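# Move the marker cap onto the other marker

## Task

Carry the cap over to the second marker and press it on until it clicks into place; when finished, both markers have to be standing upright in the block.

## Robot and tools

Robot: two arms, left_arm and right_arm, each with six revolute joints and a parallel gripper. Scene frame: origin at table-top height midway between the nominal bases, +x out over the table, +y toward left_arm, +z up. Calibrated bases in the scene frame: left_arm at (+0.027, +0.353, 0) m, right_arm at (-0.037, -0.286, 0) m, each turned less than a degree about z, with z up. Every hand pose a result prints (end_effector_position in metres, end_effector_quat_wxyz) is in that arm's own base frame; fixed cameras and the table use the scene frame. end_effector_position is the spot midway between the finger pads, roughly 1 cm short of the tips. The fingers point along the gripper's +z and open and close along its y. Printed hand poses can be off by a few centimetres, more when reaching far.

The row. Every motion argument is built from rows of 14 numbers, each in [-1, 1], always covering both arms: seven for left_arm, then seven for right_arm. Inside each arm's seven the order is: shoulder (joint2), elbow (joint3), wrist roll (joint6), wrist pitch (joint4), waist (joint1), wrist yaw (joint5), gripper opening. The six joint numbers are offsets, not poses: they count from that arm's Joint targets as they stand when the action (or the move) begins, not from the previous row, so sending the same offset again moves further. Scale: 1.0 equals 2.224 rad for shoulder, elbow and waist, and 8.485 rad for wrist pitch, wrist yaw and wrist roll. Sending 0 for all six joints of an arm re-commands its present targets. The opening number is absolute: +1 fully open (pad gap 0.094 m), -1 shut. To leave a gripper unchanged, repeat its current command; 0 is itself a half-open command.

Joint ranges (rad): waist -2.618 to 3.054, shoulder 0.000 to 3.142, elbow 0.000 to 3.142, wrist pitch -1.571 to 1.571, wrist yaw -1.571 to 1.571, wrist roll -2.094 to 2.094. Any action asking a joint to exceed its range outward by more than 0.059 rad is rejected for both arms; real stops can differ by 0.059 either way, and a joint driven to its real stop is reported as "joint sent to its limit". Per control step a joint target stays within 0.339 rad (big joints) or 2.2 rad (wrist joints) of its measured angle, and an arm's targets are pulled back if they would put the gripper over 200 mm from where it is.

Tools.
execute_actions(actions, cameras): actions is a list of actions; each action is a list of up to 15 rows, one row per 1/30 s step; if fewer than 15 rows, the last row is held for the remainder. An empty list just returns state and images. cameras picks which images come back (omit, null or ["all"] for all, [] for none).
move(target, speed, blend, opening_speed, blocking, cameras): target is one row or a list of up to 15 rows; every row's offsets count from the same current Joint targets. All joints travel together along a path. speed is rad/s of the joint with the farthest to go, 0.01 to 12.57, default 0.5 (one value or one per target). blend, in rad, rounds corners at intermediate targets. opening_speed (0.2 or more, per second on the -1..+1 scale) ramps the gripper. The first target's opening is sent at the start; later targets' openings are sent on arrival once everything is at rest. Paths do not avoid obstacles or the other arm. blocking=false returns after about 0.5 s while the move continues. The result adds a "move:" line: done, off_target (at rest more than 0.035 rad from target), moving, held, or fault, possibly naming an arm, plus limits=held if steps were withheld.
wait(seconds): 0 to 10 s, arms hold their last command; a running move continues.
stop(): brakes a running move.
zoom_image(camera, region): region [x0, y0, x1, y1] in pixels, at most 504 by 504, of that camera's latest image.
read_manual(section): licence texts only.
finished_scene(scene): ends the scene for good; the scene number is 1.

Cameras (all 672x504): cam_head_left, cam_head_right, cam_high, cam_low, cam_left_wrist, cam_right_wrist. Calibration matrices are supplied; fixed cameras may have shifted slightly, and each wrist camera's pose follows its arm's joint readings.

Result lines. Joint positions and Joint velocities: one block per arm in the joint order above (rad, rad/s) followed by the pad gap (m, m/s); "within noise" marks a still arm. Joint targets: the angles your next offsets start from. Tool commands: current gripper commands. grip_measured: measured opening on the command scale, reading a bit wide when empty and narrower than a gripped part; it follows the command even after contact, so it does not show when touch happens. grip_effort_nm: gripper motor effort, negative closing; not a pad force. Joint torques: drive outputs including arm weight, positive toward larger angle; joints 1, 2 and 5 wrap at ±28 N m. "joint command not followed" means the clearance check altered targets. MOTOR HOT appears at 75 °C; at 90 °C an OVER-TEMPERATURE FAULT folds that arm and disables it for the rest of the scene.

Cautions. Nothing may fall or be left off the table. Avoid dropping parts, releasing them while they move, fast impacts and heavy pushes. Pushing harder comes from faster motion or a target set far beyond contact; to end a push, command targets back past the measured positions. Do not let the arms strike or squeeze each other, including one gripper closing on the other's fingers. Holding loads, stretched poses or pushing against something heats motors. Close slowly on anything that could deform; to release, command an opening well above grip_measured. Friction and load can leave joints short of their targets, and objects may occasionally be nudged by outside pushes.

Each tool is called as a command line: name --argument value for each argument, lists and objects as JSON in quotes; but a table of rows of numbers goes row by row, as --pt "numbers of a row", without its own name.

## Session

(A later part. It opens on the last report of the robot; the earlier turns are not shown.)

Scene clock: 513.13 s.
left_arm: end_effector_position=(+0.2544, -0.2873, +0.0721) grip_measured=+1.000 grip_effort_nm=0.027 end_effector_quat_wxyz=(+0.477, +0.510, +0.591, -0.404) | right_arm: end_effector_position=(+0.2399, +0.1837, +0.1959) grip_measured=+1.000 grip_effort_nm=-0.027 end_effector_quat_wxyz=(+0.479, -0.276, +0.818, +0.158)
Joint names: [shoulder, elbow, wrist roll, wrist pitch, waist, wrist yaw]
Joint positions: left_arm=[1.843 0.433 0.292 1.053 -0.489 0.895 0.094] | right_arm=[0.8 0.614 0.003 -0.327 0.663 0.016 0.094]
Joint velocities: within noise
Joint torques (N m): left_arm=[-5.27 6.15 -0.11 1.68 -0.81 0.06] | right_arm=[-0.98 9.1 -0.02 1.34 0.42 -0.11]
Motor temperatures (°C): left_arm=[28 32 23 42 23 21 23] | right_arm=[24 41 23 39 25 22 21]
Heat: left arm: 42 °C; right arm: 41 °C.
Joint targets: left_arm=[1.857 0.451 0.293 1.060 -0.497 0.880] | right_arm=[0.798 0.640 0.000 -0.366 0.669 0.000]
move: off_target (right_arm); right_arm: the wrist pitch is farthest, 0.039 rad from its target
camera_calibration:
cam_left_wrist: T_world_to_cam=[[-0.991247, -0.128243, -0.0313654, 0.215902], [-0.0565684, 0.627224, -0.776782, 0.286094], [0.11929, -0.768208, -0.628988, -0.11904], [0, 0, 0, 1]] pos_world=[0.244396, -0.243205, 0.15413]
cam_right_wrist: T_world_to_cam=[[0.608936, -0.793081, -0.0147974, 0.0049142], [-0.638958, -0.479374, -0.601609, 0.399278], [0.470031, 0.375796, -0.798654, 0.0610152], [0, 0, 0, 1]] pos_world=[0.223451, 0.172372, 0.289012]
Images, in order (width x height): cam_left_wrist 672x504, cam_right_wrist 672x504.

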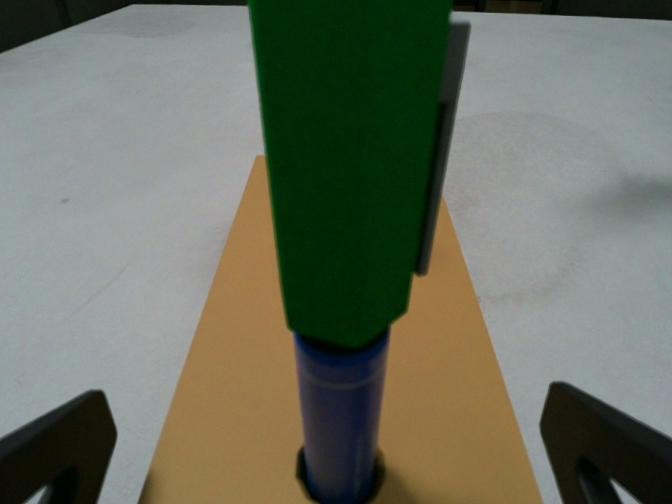

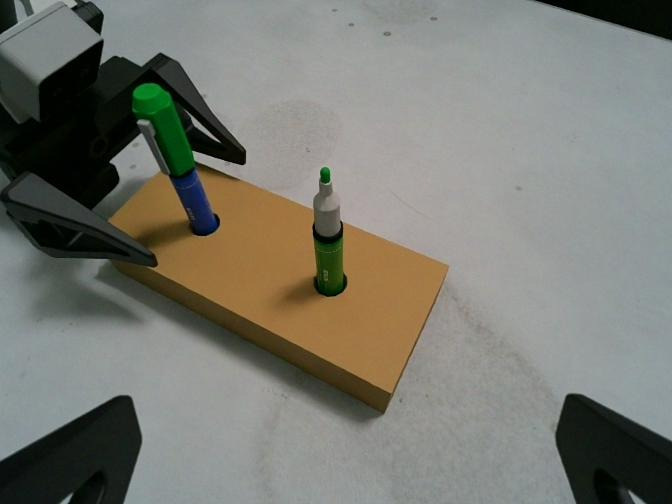

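move --pt "0 0 0 0 -0.005 0 1.0 0 0 0 0 0 0 1.0" --pt "0 0 0 0 -0.005 0 -1.0 0 0 0 0 0 0 1.0" --speed 0.2 --opening_speed 1.0 --cameras '["cam_left_wrist", "cam_right_wrist", "cam_high"]'

zoom_image --camera "cam_left_wrist" --region '[150, 150, 500, 500]'

zoom_image --camera "cam_right_wrist" --region '[50, 50, 350, 300]'

Scene clock: 545.60 s.
left_arm: end_effector_position=(+0.2509, -0.2905, +0.0721) grip_measured=-0.705 grip_effort_nm=-0.994 end_effector_quat_wxyz=(+0.474, +0.514, +0.588, -0.407) | right_arm: end_effector_position=(+0.2399, +0.1837, +0.1959) grip_measured=+1.000 grip_effort_nm=-0.032 end_effector_quat_wxyz=(+0.479, -0.276, +0.818, +0.158)
Joint names: [shoulder, elbow, wrist roll, wrist pitch, waist, wrist yaw]
Joint positions: left_arm=[1.843 0.433 0.292 1.053 -0.502 0.894 0.014] | right_arm=[0.8 0.614 0.003 -0.327 0.663 0.016 0.094]
Joint velocities: within noise
Joint torques (N m): left_arm=[-5.22 6.3 -0.11 1.64 -0.46 0.04] | right_arm=[-1.05 9.11 -0.03 1.37 0.39 -0.13]
Motor temperatures (°C): left_arm=[28 32 23 41 23 21 23] | right_arm=[24 41 23 39 25 22 21]
Heat: left arm: 41 °C; right arm: 41 °C.
Joint targets: left_arm=[1.857 0.451 0.293 1.060 -0.508 0.880] | right_arm=[0.798 0.640 0.000 -0.366 0.669 0.000]
move: off_target (right_arm); right_arm: the wrist pitch is farthest, 0.039 rad from its target
camera_calibration:
cam_left_wrist: T_world_to_cam=[[-0.992652, -0.116787, -0.0316799, 0.215736], [-0.0491363, 0.628265, -0.776447, 0.286261], [0.110582, -0.769184, -0.629386, -0.119275], [0, 0, 0, 1]] pos_world=[0.241407, -0.246397, 0.15403]
cam_right_wrist: T_world_to_cam=[[0.608936, -0.793081, -0.0147974, 0.0049142], [-0.638958, -0.479374, -0.601609, 0.399278], [0.470031, 0.375796, -0.798654, 0.0610152], [0, 0, 0, 1]] pos_world=[0.223451, 0.172372, 0.289012]
Images, in order (width x height): cam_high 672x504, cam_left_wrist 672x504, cam_right_wrist 672x504.

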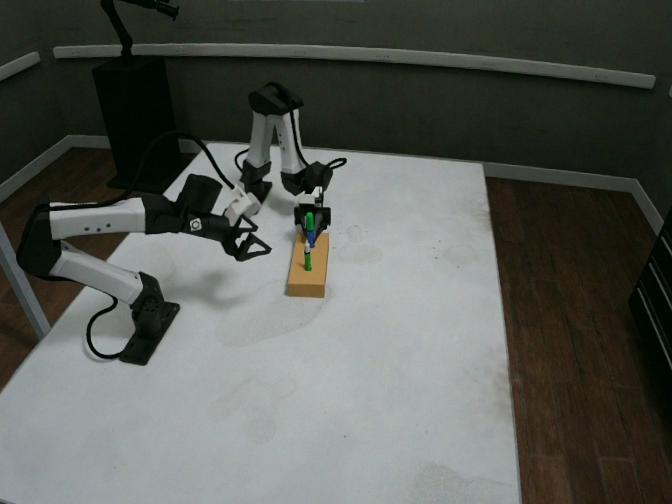

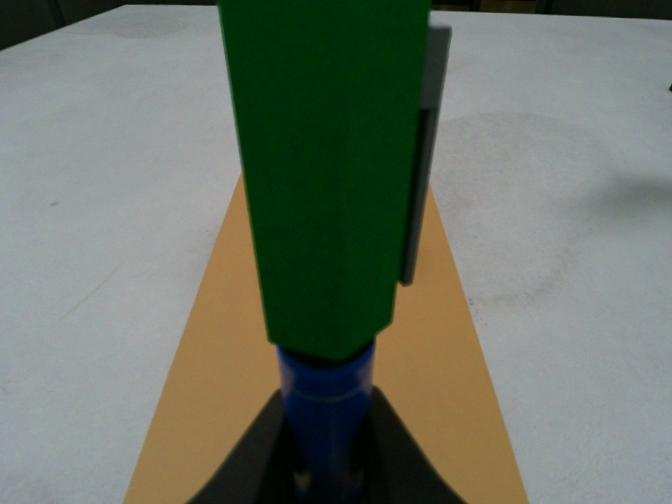

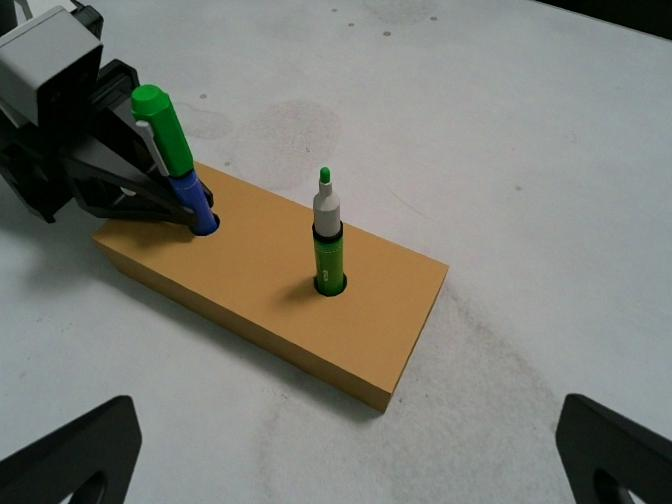

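Scaled by 1.440 from the camera's 672x504 image, which has a finer 960x720 frame.

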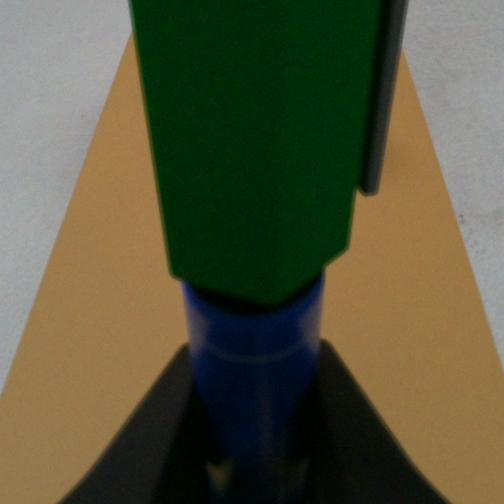

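Scaled by 1.680 from the camera's 672x504 image, which has a finer 960x720 frame.

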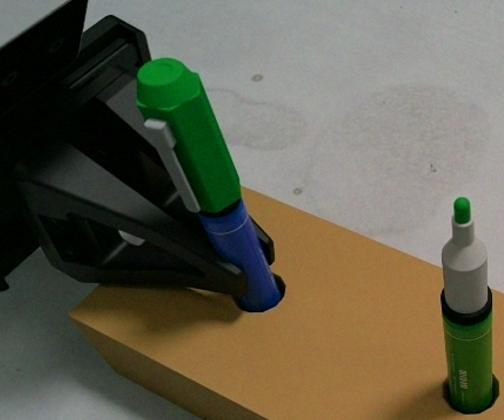

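move --target '[0, 0, 0, 0, 0, 0, -1.0, 0.31835, 0.33183, -0.0046, -0.04172, 0.07464, -0.00412, -0.25]' --speed 0.7

zoom_image --camera "cam_right_wrist" --region '[150, 150, 500, 500]'

zoom_image --camera "cam_left_wrist" --region '[150, 0, 550, 350]'

Scene clock: 583.27 s.
left_arm: end_effector_position=(+0.2509, -0.2905, +0.0721) grip_measured=-0.705 grip_effort_nm=-0.994 end_effector_quat_wxyz=(+0.474, +0.514, +0.588, -0.407) | right_arm: end_effector_position=(+0.2786, +0.3100, +0.2160) grip_measured=-0.248 grip_effort_nm=-0.120 end_effector_quat_wxyz=(+0.327, -0.395, +0.846, +0.147)
Joint names: [shoulder, elbow, wrist roll, wrist pitch, waist, wrist yaw]
Joint positions: left_arm=[1.843 0.433 0.292 1.053 -0.502 0.894 0.014] | right_arm=[1.499 1.346 -0.035 -0.686 0.831 -0.019 0.035]
Joint velocities: within noise
Joint torques (N m): left_arm=[-5.2 6.27 -0.15 1.67 -0.64 0.09] | right_arm=[-5.12 9.21 -0.04 1.09 0.25 -0.14]
Motor temperatures (°C): left_arm=[28 32 23 41 23 21 25] | right_arm=[24 42 23 39 25 22 21]
Heat: left arm: 41 °C; right arm: 42 °C.
Joint targets: left_arm=[1.857 0.451 0.293 1.060 -0.508 0.880] | right_arm=[1.506 1.378 -0.039 -0.720 0.835 -0.035]
move: done
camera_calibration:
cam_left_wrist: T_world_to_cam=[[-0.992652, -0.116787, -0.0316799, 0.215736], [-0.0491363, 0.628265, -0.776447, 0.286261], [0.110582, -0.769184, -0.629386, -0.119275], [0, 0, 0, 1]] pos_world=[0.241407, -0.246397, 0.15403]
cam_right_wrist: T_world_to_cam=[[0.764767, -0.644193, -0.0120856, -0.00831031], [-0.614461, -0.723571, -0.314455, 0.503421], [0.193825, 0.247911, -0.949195, 0.160557], [0, 0, 0, 1]] pos_world=[0.284568, 0.319104, 0.310603]

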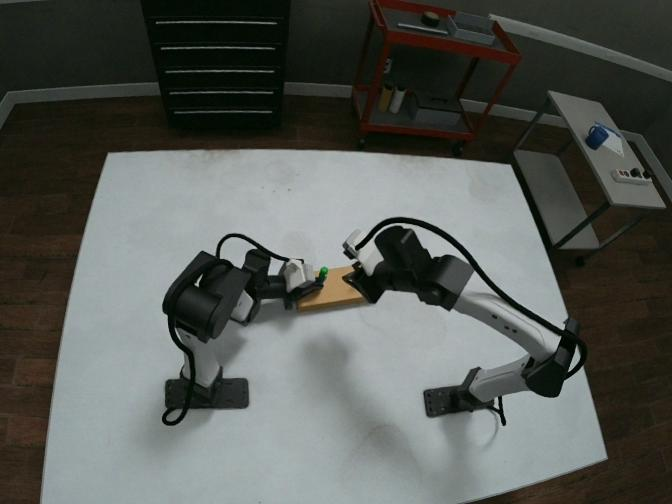

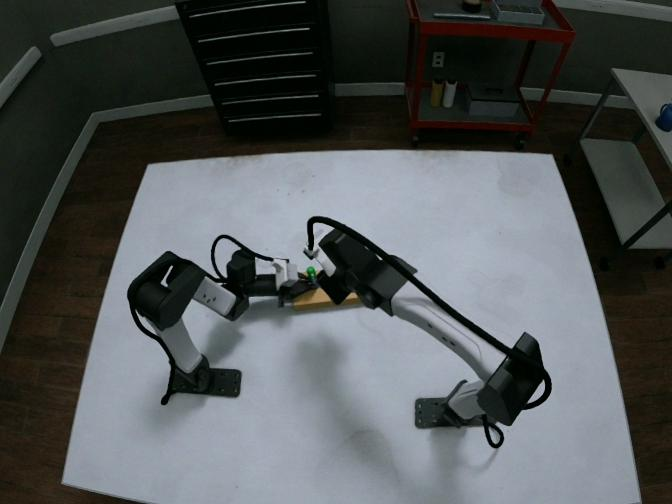

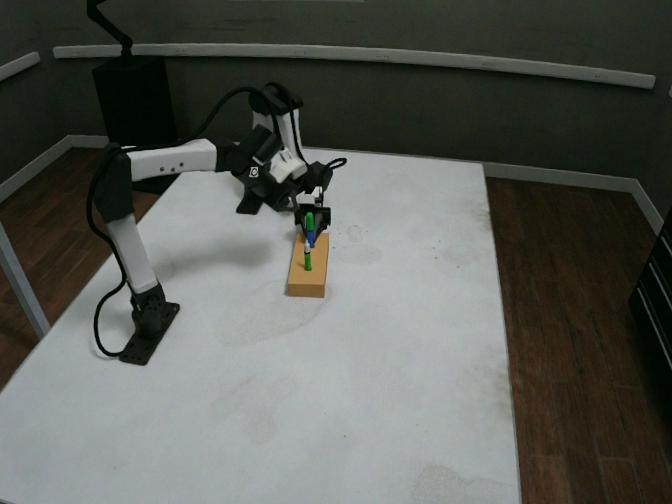

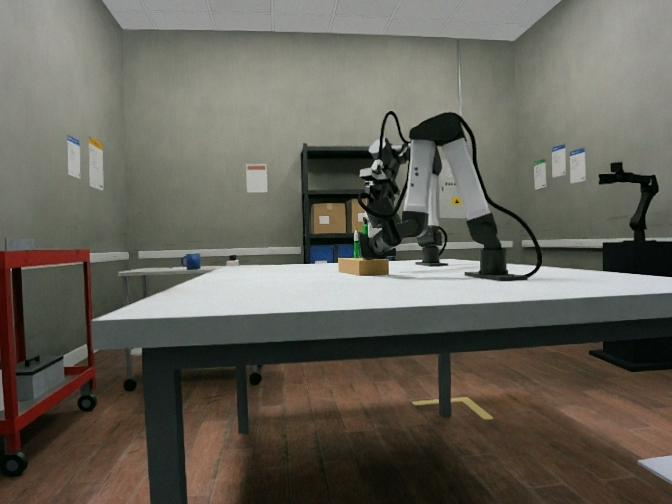

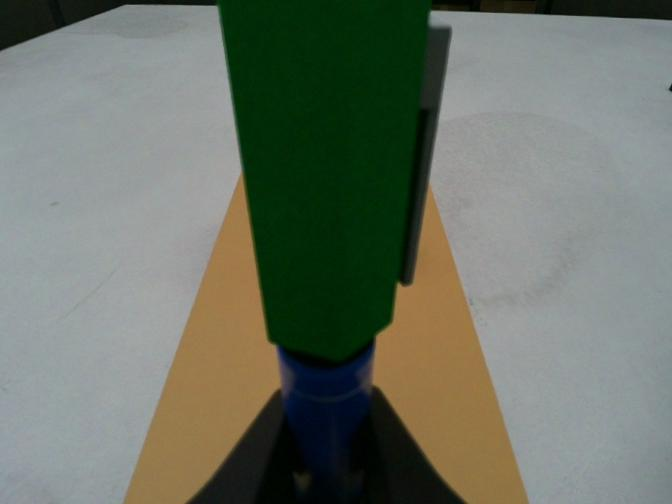

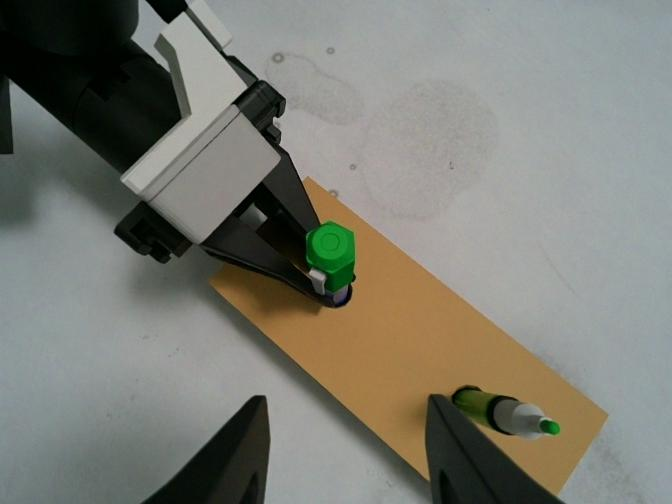

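Scaled by 1.440 from the camera's 672x504 image, which has a finer 960x720 frame.

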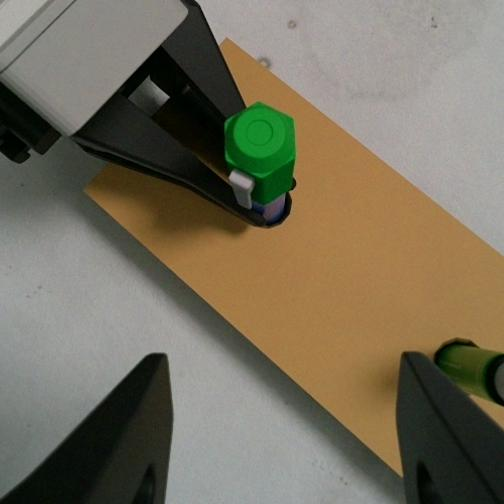

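Scaled by 1.260 from the camera's 672x504 image, which has a finer 960x720 frame.

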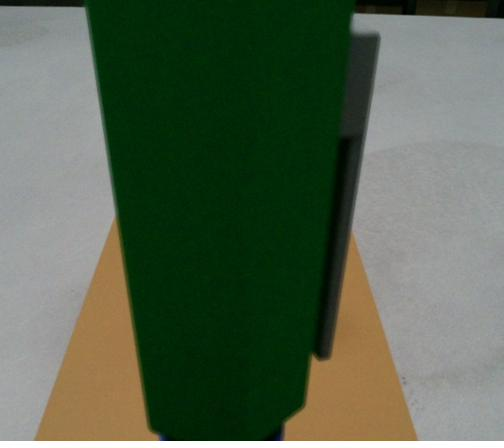

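zoom_image --camera "cam_right_wrist" --region '[290, 205, 380, 320]'

Scaled by 4.383 from the camera's 672x504 image, which has a finer 960x720 frame.

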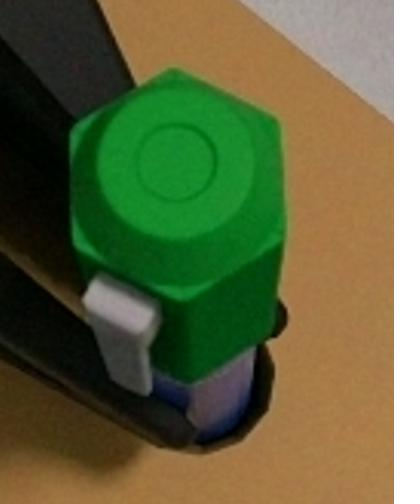

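move --target '[0, 0, 0, 0, 0, 0, -1.0, 0.05441, -0.01034, 0.00271, 0.02451, 0.00989, 0.00082, -0.25]' --speed 0.3 --cameras '["cam_left_wrist", "cam_right_wrist", "cam_high"]'

zoom_image --camera "cam_right_wrist" --region '[230, 200, 480, 450]'

Scene clock: 632.97 s.
left_arm: end_effector_position=(+0.2509, -0.2905, +0.0721) grip_measured=-0.705 grip_effort_nm=-0.994 end_effector_quat_wxyz=(+0.474, +0.514, +0.588, -0.407) | right_arm: end_effector_position=(+0.2953, +0.3413, +0.1888) grip_measured=-0.248 grip_effort_nm=-0.115 end_effector_quat_wxyz=(+0.330, -0.400, +0.841, +0.153)
Joint names: [shoulder, elbow, wrist roll, wrist pitch, waist, wrist yaw]
Joint positions: left_arm=[1.843 0.433 0.292 1.053 -0.502 0.894 0.014] | right_arm=[1.619 1.349 -0.029 -0.557 0.85 -0.019 0.035]
Joint velocities: within noise
Joint torques (N m): left_arm=[-5.16 6.11 -0.11 1.65 -0.46 0.06] | right_arm=[-5.97 7.24 0.12 1.87 0.53 -0.07]
Motor temperatures (°C): left_arm=[29 32 23 41 23 21 26] | right_arm=[29 44 23 38 25 22 21]
Heat: left arm: 41 °C; right arm: 44 °C.
Joint targets: left_arm=[1.857 0.451 0.293 1.060 -0.508 0.880] | right_arm=[1.627 1.355 -0.016 -0.512 0.857 -0.028]
move: off_target (right_arm); right_arm: the wrist pitch is farthest, 0.045 rad from its target
camera_calibration:
cam_left_wrist: T_world_to_cam=[[-0.992652, -0.116787, -0.0316799, 0.215736], [-0.0491363, 0.628265, -0.776447, 0.286261], [0.110582, -0.769184, -0.629386, -0.119275], [0, 0, 0, 1]] pos_world=[0.241407, -0.246397, 0.15403]
cam_right_wrist: T_world_to_cam=[[0.774354, -0.632553, -0.0158723, -0.00731128], [-0.602161, -0.72898, -0.325561, 0.528069], [0.194364, 0.261657, -0.945388, 0.118146], [0, 0, 0, 1]] pos_world=[0.300681, 0.349414, 0.283496]
Images, in order (width x height): cam_high 672x504, cam_left_wrist 672x504, cam_right_wrist 672x504.

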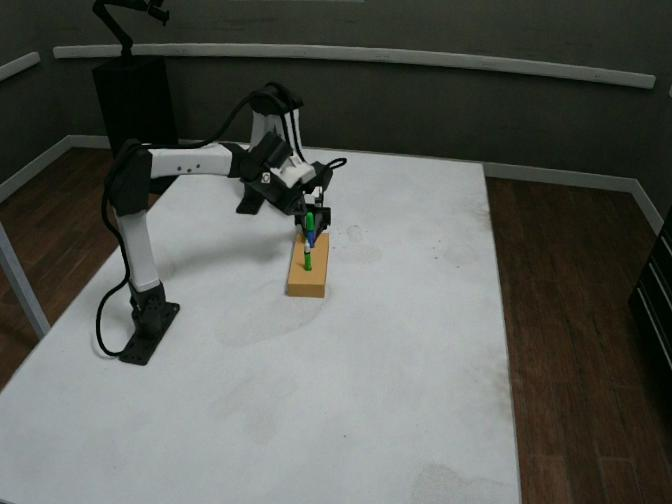

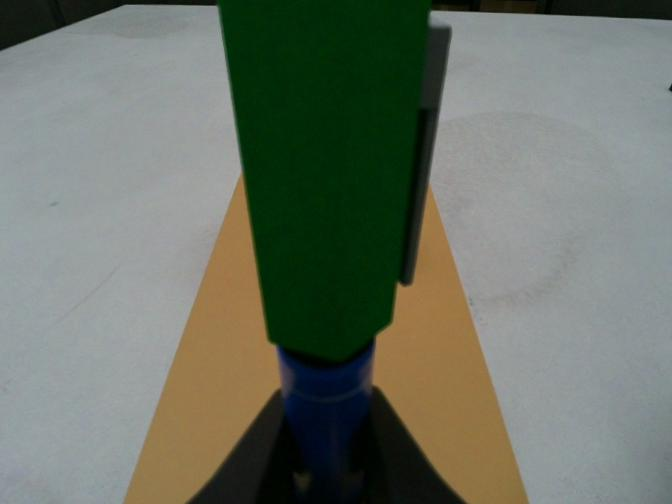

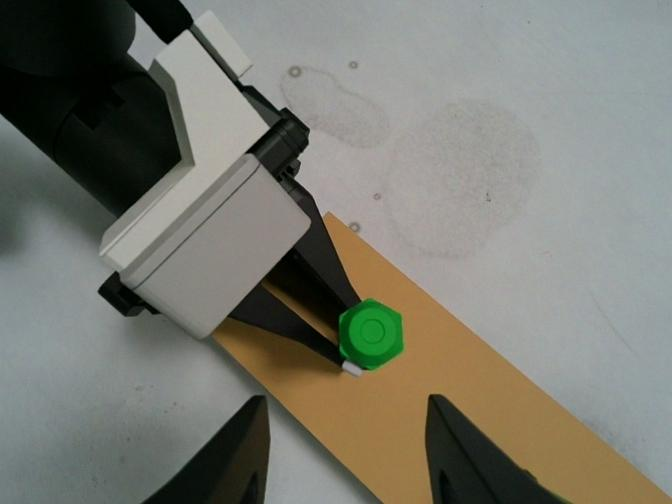

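Scaled by 2.016 from the camera's 672x504 image, which has a finer 960x720 frame.

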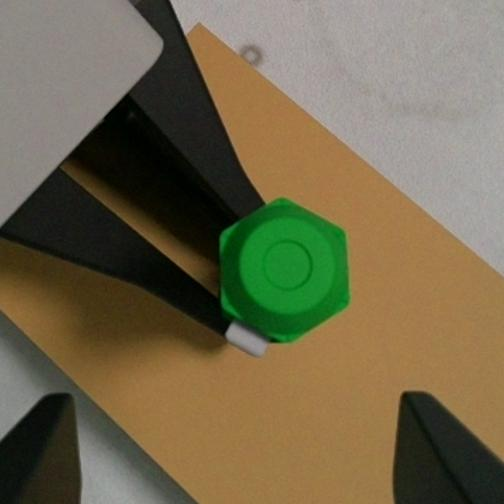

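move --target '[0, 0, 0, 0, 0, 0, -1.0, 0.02639, -0.00315, 0, 0.00613, -0.01169, -0.00024, -0.25]' --speed 0.2 --cameras '["cam_left_wrist", "cam_right_wrist"]'

zoom_image --camera "cam_right_wrist" --region '[230, 250, 480, 500]'

Scene clock: 666.63 s.
left_arm: end_effector_position=(+0.2509, -0.2905, +0.0721) grip_measured=-0.705 grip_effort_nm=-0.994 end_effector_quat_wxyz=(+0.474, +0.514, +0.588, -0.407) | right_arm: end_effector_position=(+0.3084, +0.3471, +0.1720) grip_measured=-0.248 grip_effort_nm=-0.125 end_effector_quat_wxyz=(+0.328, -0.395, +0.845, +0.150)
Joint names: [shoulder, elbow, wrist roll, wrist pitch, waist, wrist yaw]
Joint positions: left_arm=[1.843 0.433 0.292 1.053 -0.502 0.894 0.014] | right_arm=[1.676 1.349 -0.029 -0.506 0.837 -0.019 0.035]
Joint velocities: within noise
Joint torques (N m): left_arm=[-5.31 6.27 -0.12 1.66 -0.66 0.06] | right_arm=[-6.31 6.64 0.14 1.85 -0.7 -0.08]
Motor temperatures (°C): left_arm=[29 32 23 41 23 21 26] | right_arm=[31 41 23 44 25 22 21]
Heat: left arm: 41 °C; right arm: 44 °C.
Joint targets: left_arm=[1.857 0.451 0.293 1.060 -0.508 0.880] | right_arm=[1.686 1.348 -0.016 -0.460 0.831 -0.030]
move: off_target (right_arm); right_arm: the wrist pitch is farthest, 0.046 rad from its target
camera_calibration:
cam_left_wrist: T_world_to_cam=[[-0.992652, -0.116787, -0.0316799, 0.215736], [-0.0491363, 0.628265, -0.776447, 0.286261], [0.110582, -0.769184, -0.629386, -0.119275], [0, 0, 0, 1]] pos_world=[0.241407, -0.246397, 0.15403]
cam_right_wrist: T_world_to_cam=[[0.766065, -0.642563, -0.0160138, -0.0080582], [-0.612976, -0.722841, -0.318999, 0.534794], [0.193402, 0.25419, -0.94762, 0.101442], [0, 0, 0, 1]] pos_world=[0.31437, 0.355608, 0.266599]
Images, in order (width x height): cam_left_wrist 672x504, cam_right_wrist 672x504.

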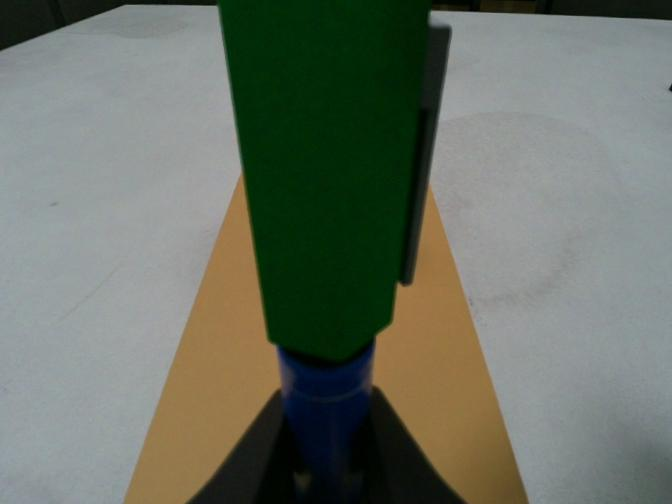

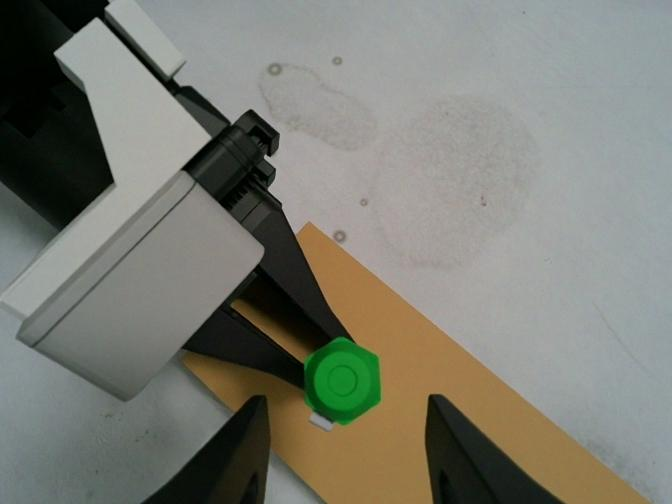

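Scaled by 2.016 from the camera's 672x504 image, which has a finer 960x720 frame.

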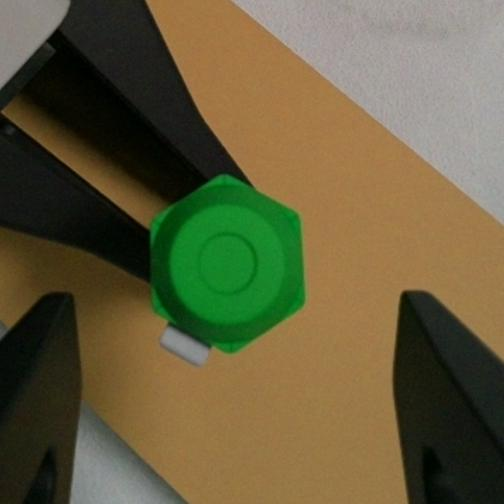

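move --target '[0, 0, 0, 0, 0, 0, -1.0, 0.02518, -0.00225, 0, 0.00719, 0, 0, -0.45]' --speed 0.15 --cameras '["cam_left_wrist", "cam_right_wrist", "cam_head_left"]'

zoom_image --camera "cam_right_wrist" --region '[200, 250, 450, 500]'

Scene clock: 720.63 s.
left_arm: end_effector_position=(+0.2509, -0.2905, +0.0721) grip_measured=-0.705 grip_effort_nm=-0.994 end_effector_quat_wxyz=(+0.474, +0.514, +0.588, -0.407) | right_arm: end_effector_position=(+0.3180, +0.3573, +0.1574) grip_measured=-0.448 grip_effort_nm=-0.115 end_effector_quat_wxyz=(+0.331, -0.394, +0.844, +0.151)
Joint names: [shoulder, elbow, wrist roll, wrist pitch, waist, wrist yaw]
Joint positions: left_arm=[1.843 0.433 0.292 1.053 -0.502 0.894 0.014] | right_arm=[1.731 1.349 -0.029 -0.445 0.837 -0.019 0.026]
Joint velocities: within noise
Joint torques (N m): left_arm=[-5.22 6.09 -0.11 1.69 -0.75 0.04] | right_arm=[-6.65 6.2 0.14 1.88 -0.76 -0.09]
Motor temperatures (°C): left_arm=[29 32 23 41 23 21 27] | right_arm=[31 39 23 44 25 22 21]
Heat: left arm: 41 °C; right arm: 44 °C.
Joint targets: left_arm=[1.857 0.451 0.293 1.060 -0.508 0.880] | right_arm=[1.742 1.343 -0.016 -0.399 0.831 -0.030]
move: off_target (right_arm); right_arm: the wrist pitch is farthest, 0.046 rad from its target
camera_calibration:
cam_left_wrist: T_world_to_cam=[[-0.992652, -0.116787, -0.0316799, 0.215736], [-0.0491363, 0.628265, -0.776447, 0.286261], [0.110582, -0.769184, -0.629386, -0.119275], [0, 0, 0, 1]] pos_world=[0.241407, -0.246397, 0.15403]
cam_right_wrist: T_world_to_cam=[[0.765643, -0.64307, -0.0158576, -0.00882465], [-0.612165, -0.720832, -0.325046, 0.543317], [0.197597, 0.258577, -0.945565, 0.0798817], [0, 0, 0, 1]] pos_world=[0.323572, 0.36531, 0.251996]
Images, in order (width x height): cam_head_left 672x504, cam_left_wrist 672x504, cam_right_wrist 672x504.

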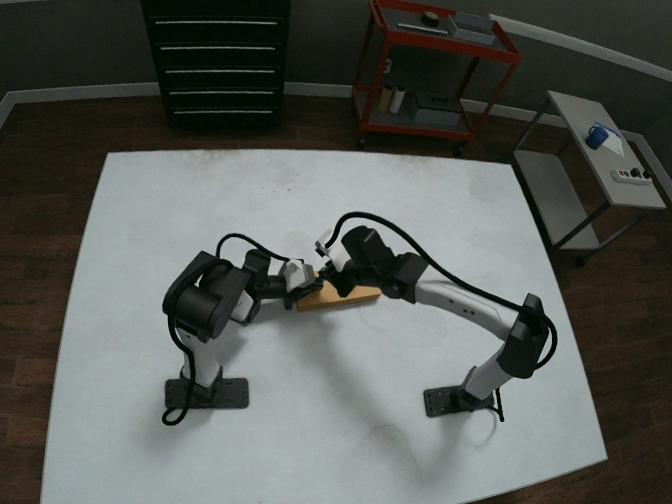

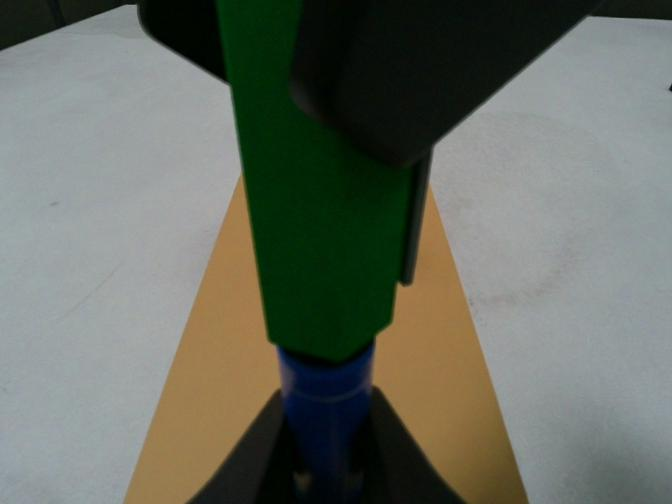

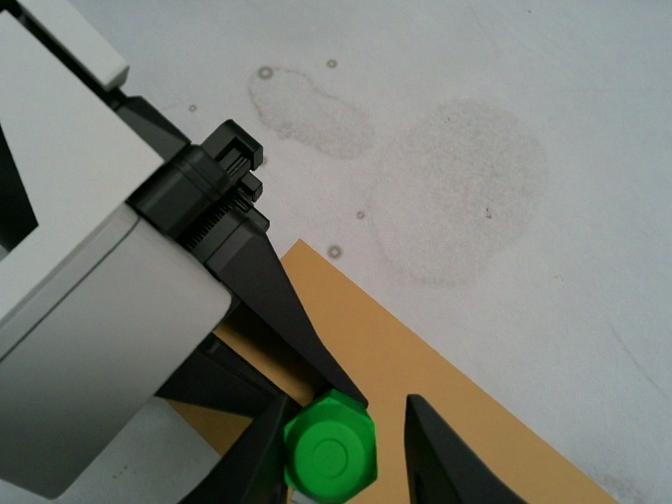

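Scaled by 2.016 from the camera's 672x504 image, which has a finer 960x720 frame.

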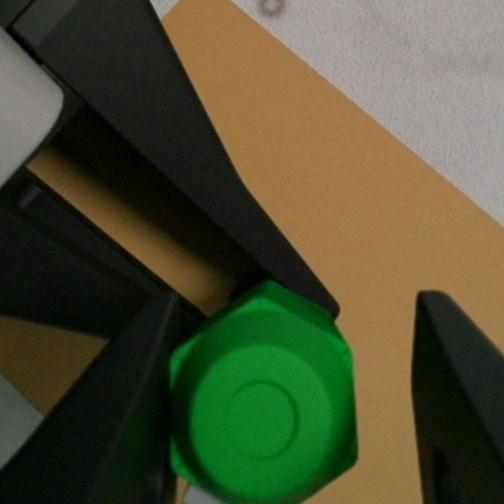

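execute_actions --actions '[]'

zoom_image --camera "cam_head_left" --region '[270, 210, 400, 320]'

zoom_image --camera "cam_head_right" --region '[260, 210, 390, 320]'

zoom_image --camera "cam_low" --region '[320, 160, 440, 290]'

zoom_image --camera "cam_high" --region '[250, 130, 390, 310]'

Scene clock: 747.67 s.
left_arm: end_effector_position=(+0.2509, -0.2905, +0.0721) grip_measured=-0.705 grip_effort_nm=-0.994 end_effector_quat_wxyz=(+0.474, +0.514, +0.588, -0.407) | right_arm: end_effector_position=(+0.3180, +0.3573, +0.1574) grip_measured=-0.448 grip_effort_nm=-0.120 end_effector_quat_wxyz=(+0.331, -0.394, +0.844, +0.151)
Joint names: [shoulder, elbow, wrist roll, wrist pitch, waist, wrist yaw]
Joint positions: left_arm=[1.843 0.433 0.292 1.053 -0.502 0.894 0.014] | right_arm=[1.731 1.349 -0.029 -0.445 0.837 -0.019 0.026]
Joint velocities: within noise
Joint torques (N m): left_arm=[-5.26 6.12 -0.12 1.67 -0.55 0.07] | right_arm=[-6.64 6.23 0.13 1.87 -0.65 -0.08]
Motor temperatures (°C): left_arm=[29 32 23 41 23 21 27] | right_arm=[33 38 23 46 25 22 21]
Heat: left arm: 41 °C; right arm: 46 °C.
Joint targets: left_arm=[1.857 0.451 0.293 1.060 -0.508 0.880] | right_arm=[1.742 1.343 -0.016 -0.399 0.831 -0.030]
Tool commands: left_gripper/opening=-1.0 right_gripper/opening=-0.45
camera_calibration:
cam_left_wrist: T_world_to_cam=[[-0.992652, -0.116787, -0.0316799, 0.215736], [-0.0491363, 0.628265, -0.776447, 0.286261], [0.110582, -0.769184, -0.629386, -0.119275], [0, 0, 0, 1]] pos_world=[0.241407, -0.246397, 0.15403]
cam_right_wrist: T_world_to_cam=[[0.765643, -0.64307, -0.0158576, -0.00882465], [-0.612165, -0.720832, -0.325046, 0.543317], [0.197597, 0.258577, -0.945565, 0.0798817], [0, 0, 0, 1]] pos_world=[0.323572, 0.36531, 0.251996]

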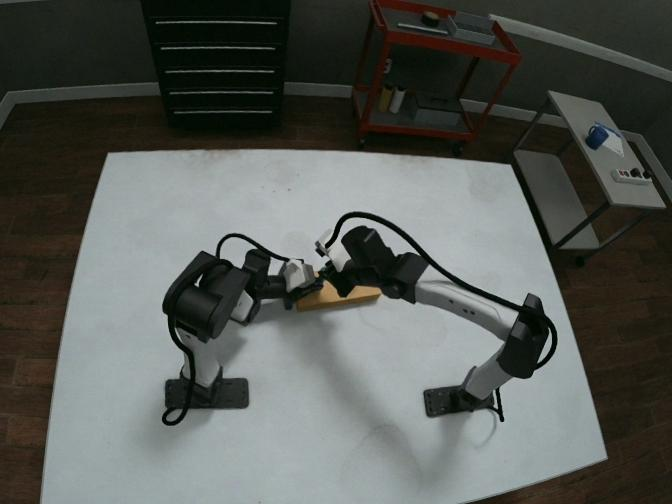

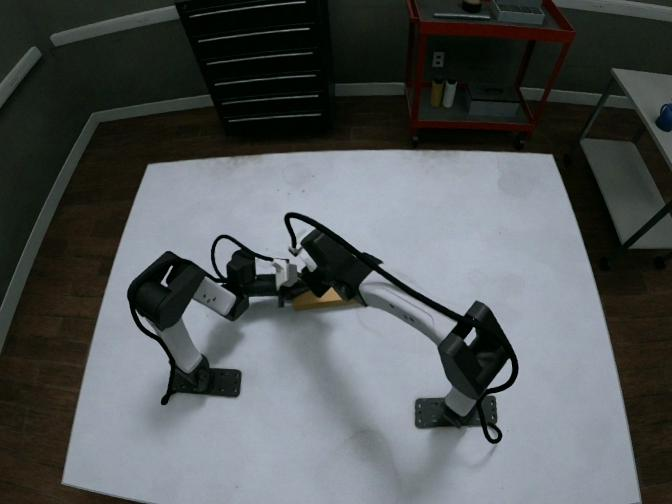

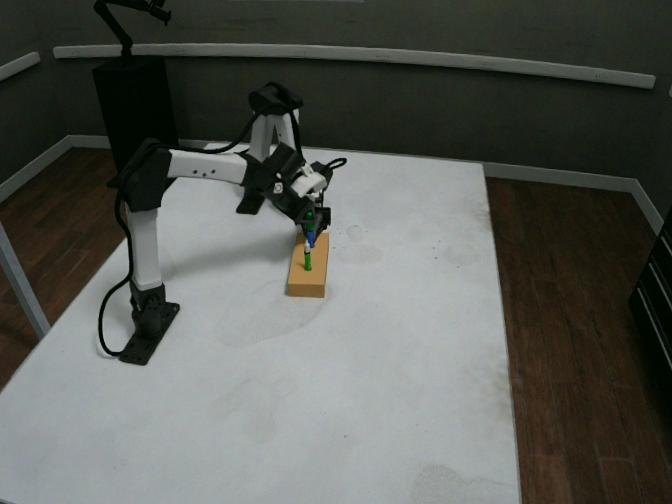

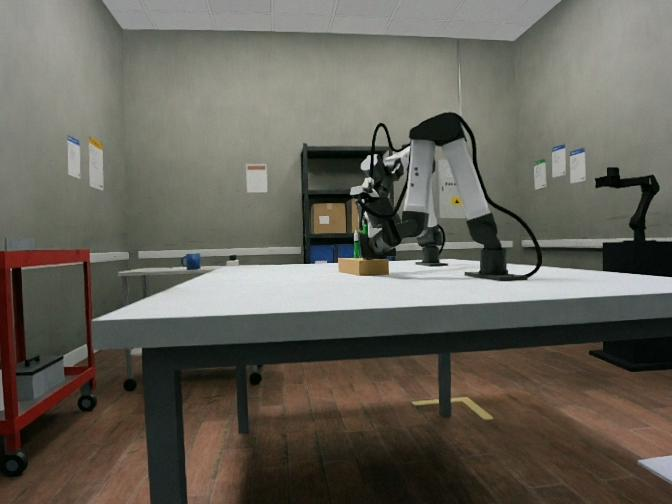

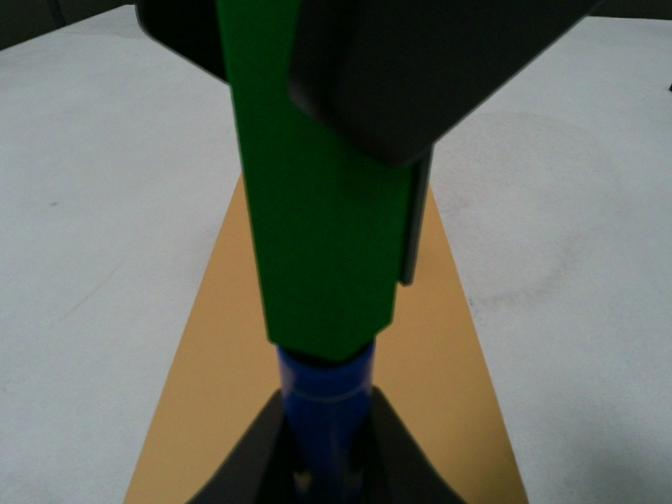

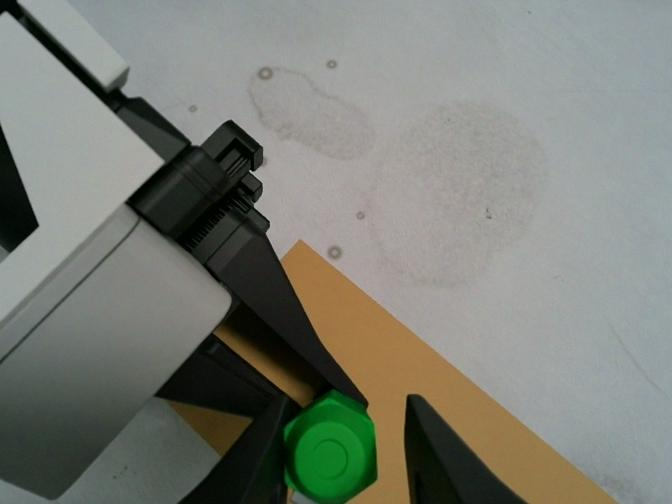

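Scaled by 3.877 from the camera's 672x504 image, which has a finer 960x720 frame.

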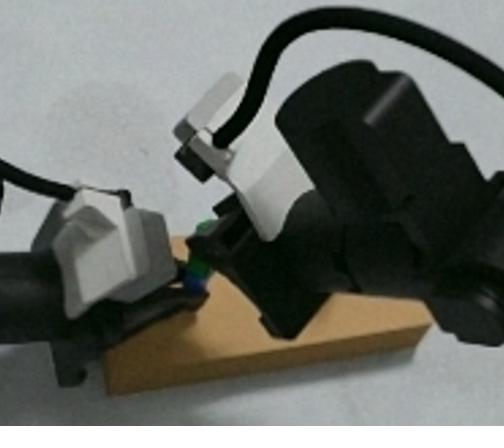

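Scaled by 3.877 from the camera's 672x504 image, which has a finer 960x720 frame.

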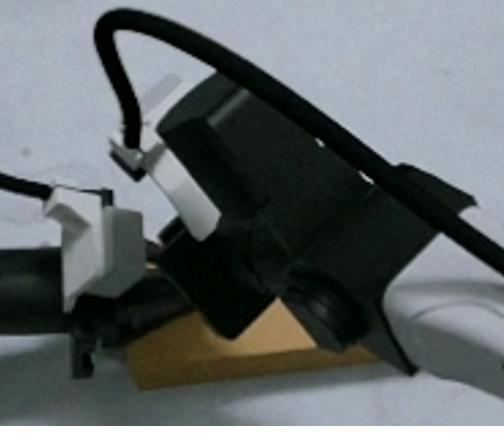

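Scaled by 3.877 from the camera's 672x504 image, which has a finer 960x720 frame.

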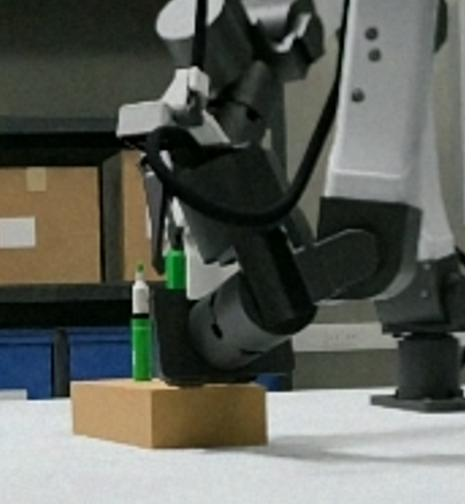

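Scaled by 2.800 from the camera's 672x504 image, which has a finer 960x720 frame.

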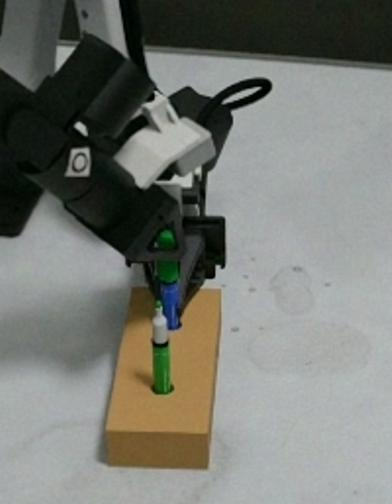

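move --target '[0, 0, 0, 0, 0, 0, -1.0, 0.0025, -0.00674, 0, 0.00064, 0.00854, 0, -0.45]' --speed 0.1 --cameras '["cam_left_wrist", "cam_right_wrist"]'

zoom_image --camera "cam_right_wrist" --region '[200, 250, 450, 500]'

Scene clock: 764.57 s.
left_arm: end_effector_position=(+0.2509, -0.2905, +0.0721) grip_measured=-0.705 grip_effort_nm=-0.989 end_effector_quat_wxyz=(+0.474, +0.514, +0.588, -0.407) | right_arm: end_effector_position=(+0.3158, +0.3595, +0.1546) grip_measured=-0.448 grip_effort_nm=-0.125 end_effector_quat_wxyz=(+0.329, -0.397, +0.843, +0.152)
Joint names: [shoulder, elbow, wrist roll, wrist pitch, waist, wrist yaw]
Joint positions: left_arm=[1.843 0.433 0.292 1.053 -0.502 0.894 0.014] | right_arm=[1.735 1.344 -0.029 -0.439 0.843 -0.019 0.026]
Joint velocities: within noise
Joint torques (N m): left_arm=[-5.11 6.27 -0.11 1.68 -0.59 0.1] | right_arm=[-6.6 5.38 0.13 1.89 0.43 -0.09]
Motor temperatures (°C): left_arm=[29 31 23 41 23 21 27] | right_arm=[34 38 23 47 25 22 21]
Heat: left arm: 41 °C; right arm: 47 °C.
Joint targets: left_arm=[1.857 0.451 0.293 1.060 -0.508 0.880] | right_arm=[1.747 1.328 -0.016 -0.393 0.849 -0.030]
move: off_target (right_arm); right_arm: the wrist pitch is farthest, 0.045 rad from its target
camera_calibration:
cam_left_wrist: T_world_to_cam=[[-0.992652, -0.116787, -0.0316799, 0.215736], [-0.0491363, 0.628265, -0.776447, 0.286261], [0.110582, -0.769184, -0.629386, -0.119275], [0, 0, 0, 1]] pos_world=[0.241407, -0.246397, 0.15403]
cam_right_wrist: T_world_to_cam=[[0.769741, -0.638159, -0.0158892, -0.00883523], [-0.608055, -0.725398, -0.322594, 0.542601], [0.19434, 0.257976, -0.946404, 0.0785054], [0, 0, 0, 1]] pos_world=[0.321475, 0.367711, 0.249197]
Images, in order (width x height): cam_left_wrist 672x504, cam_right_wrist 672x504.

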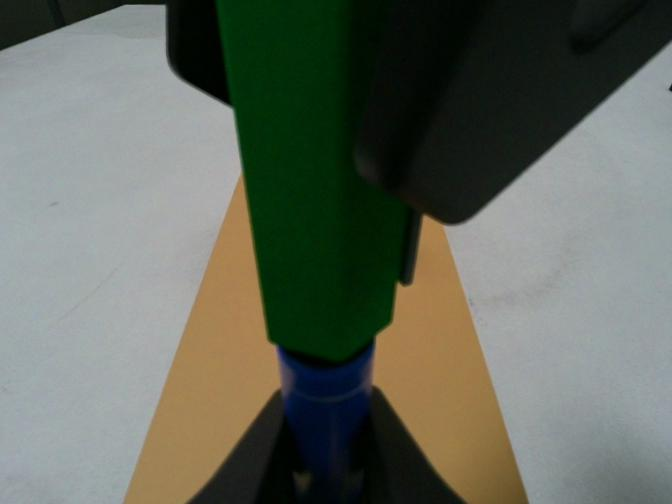

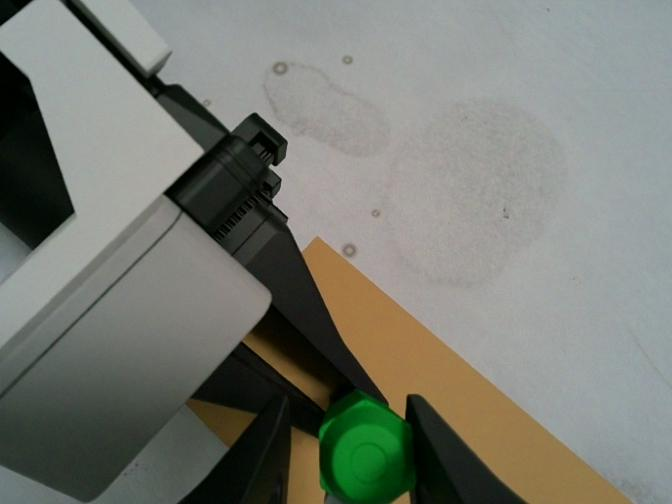

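Scaled by 2.016 from the camera's 672x504 image, which has a finer 960x720 frame.

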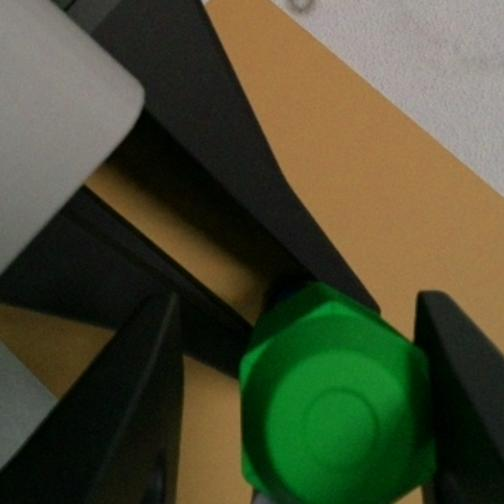

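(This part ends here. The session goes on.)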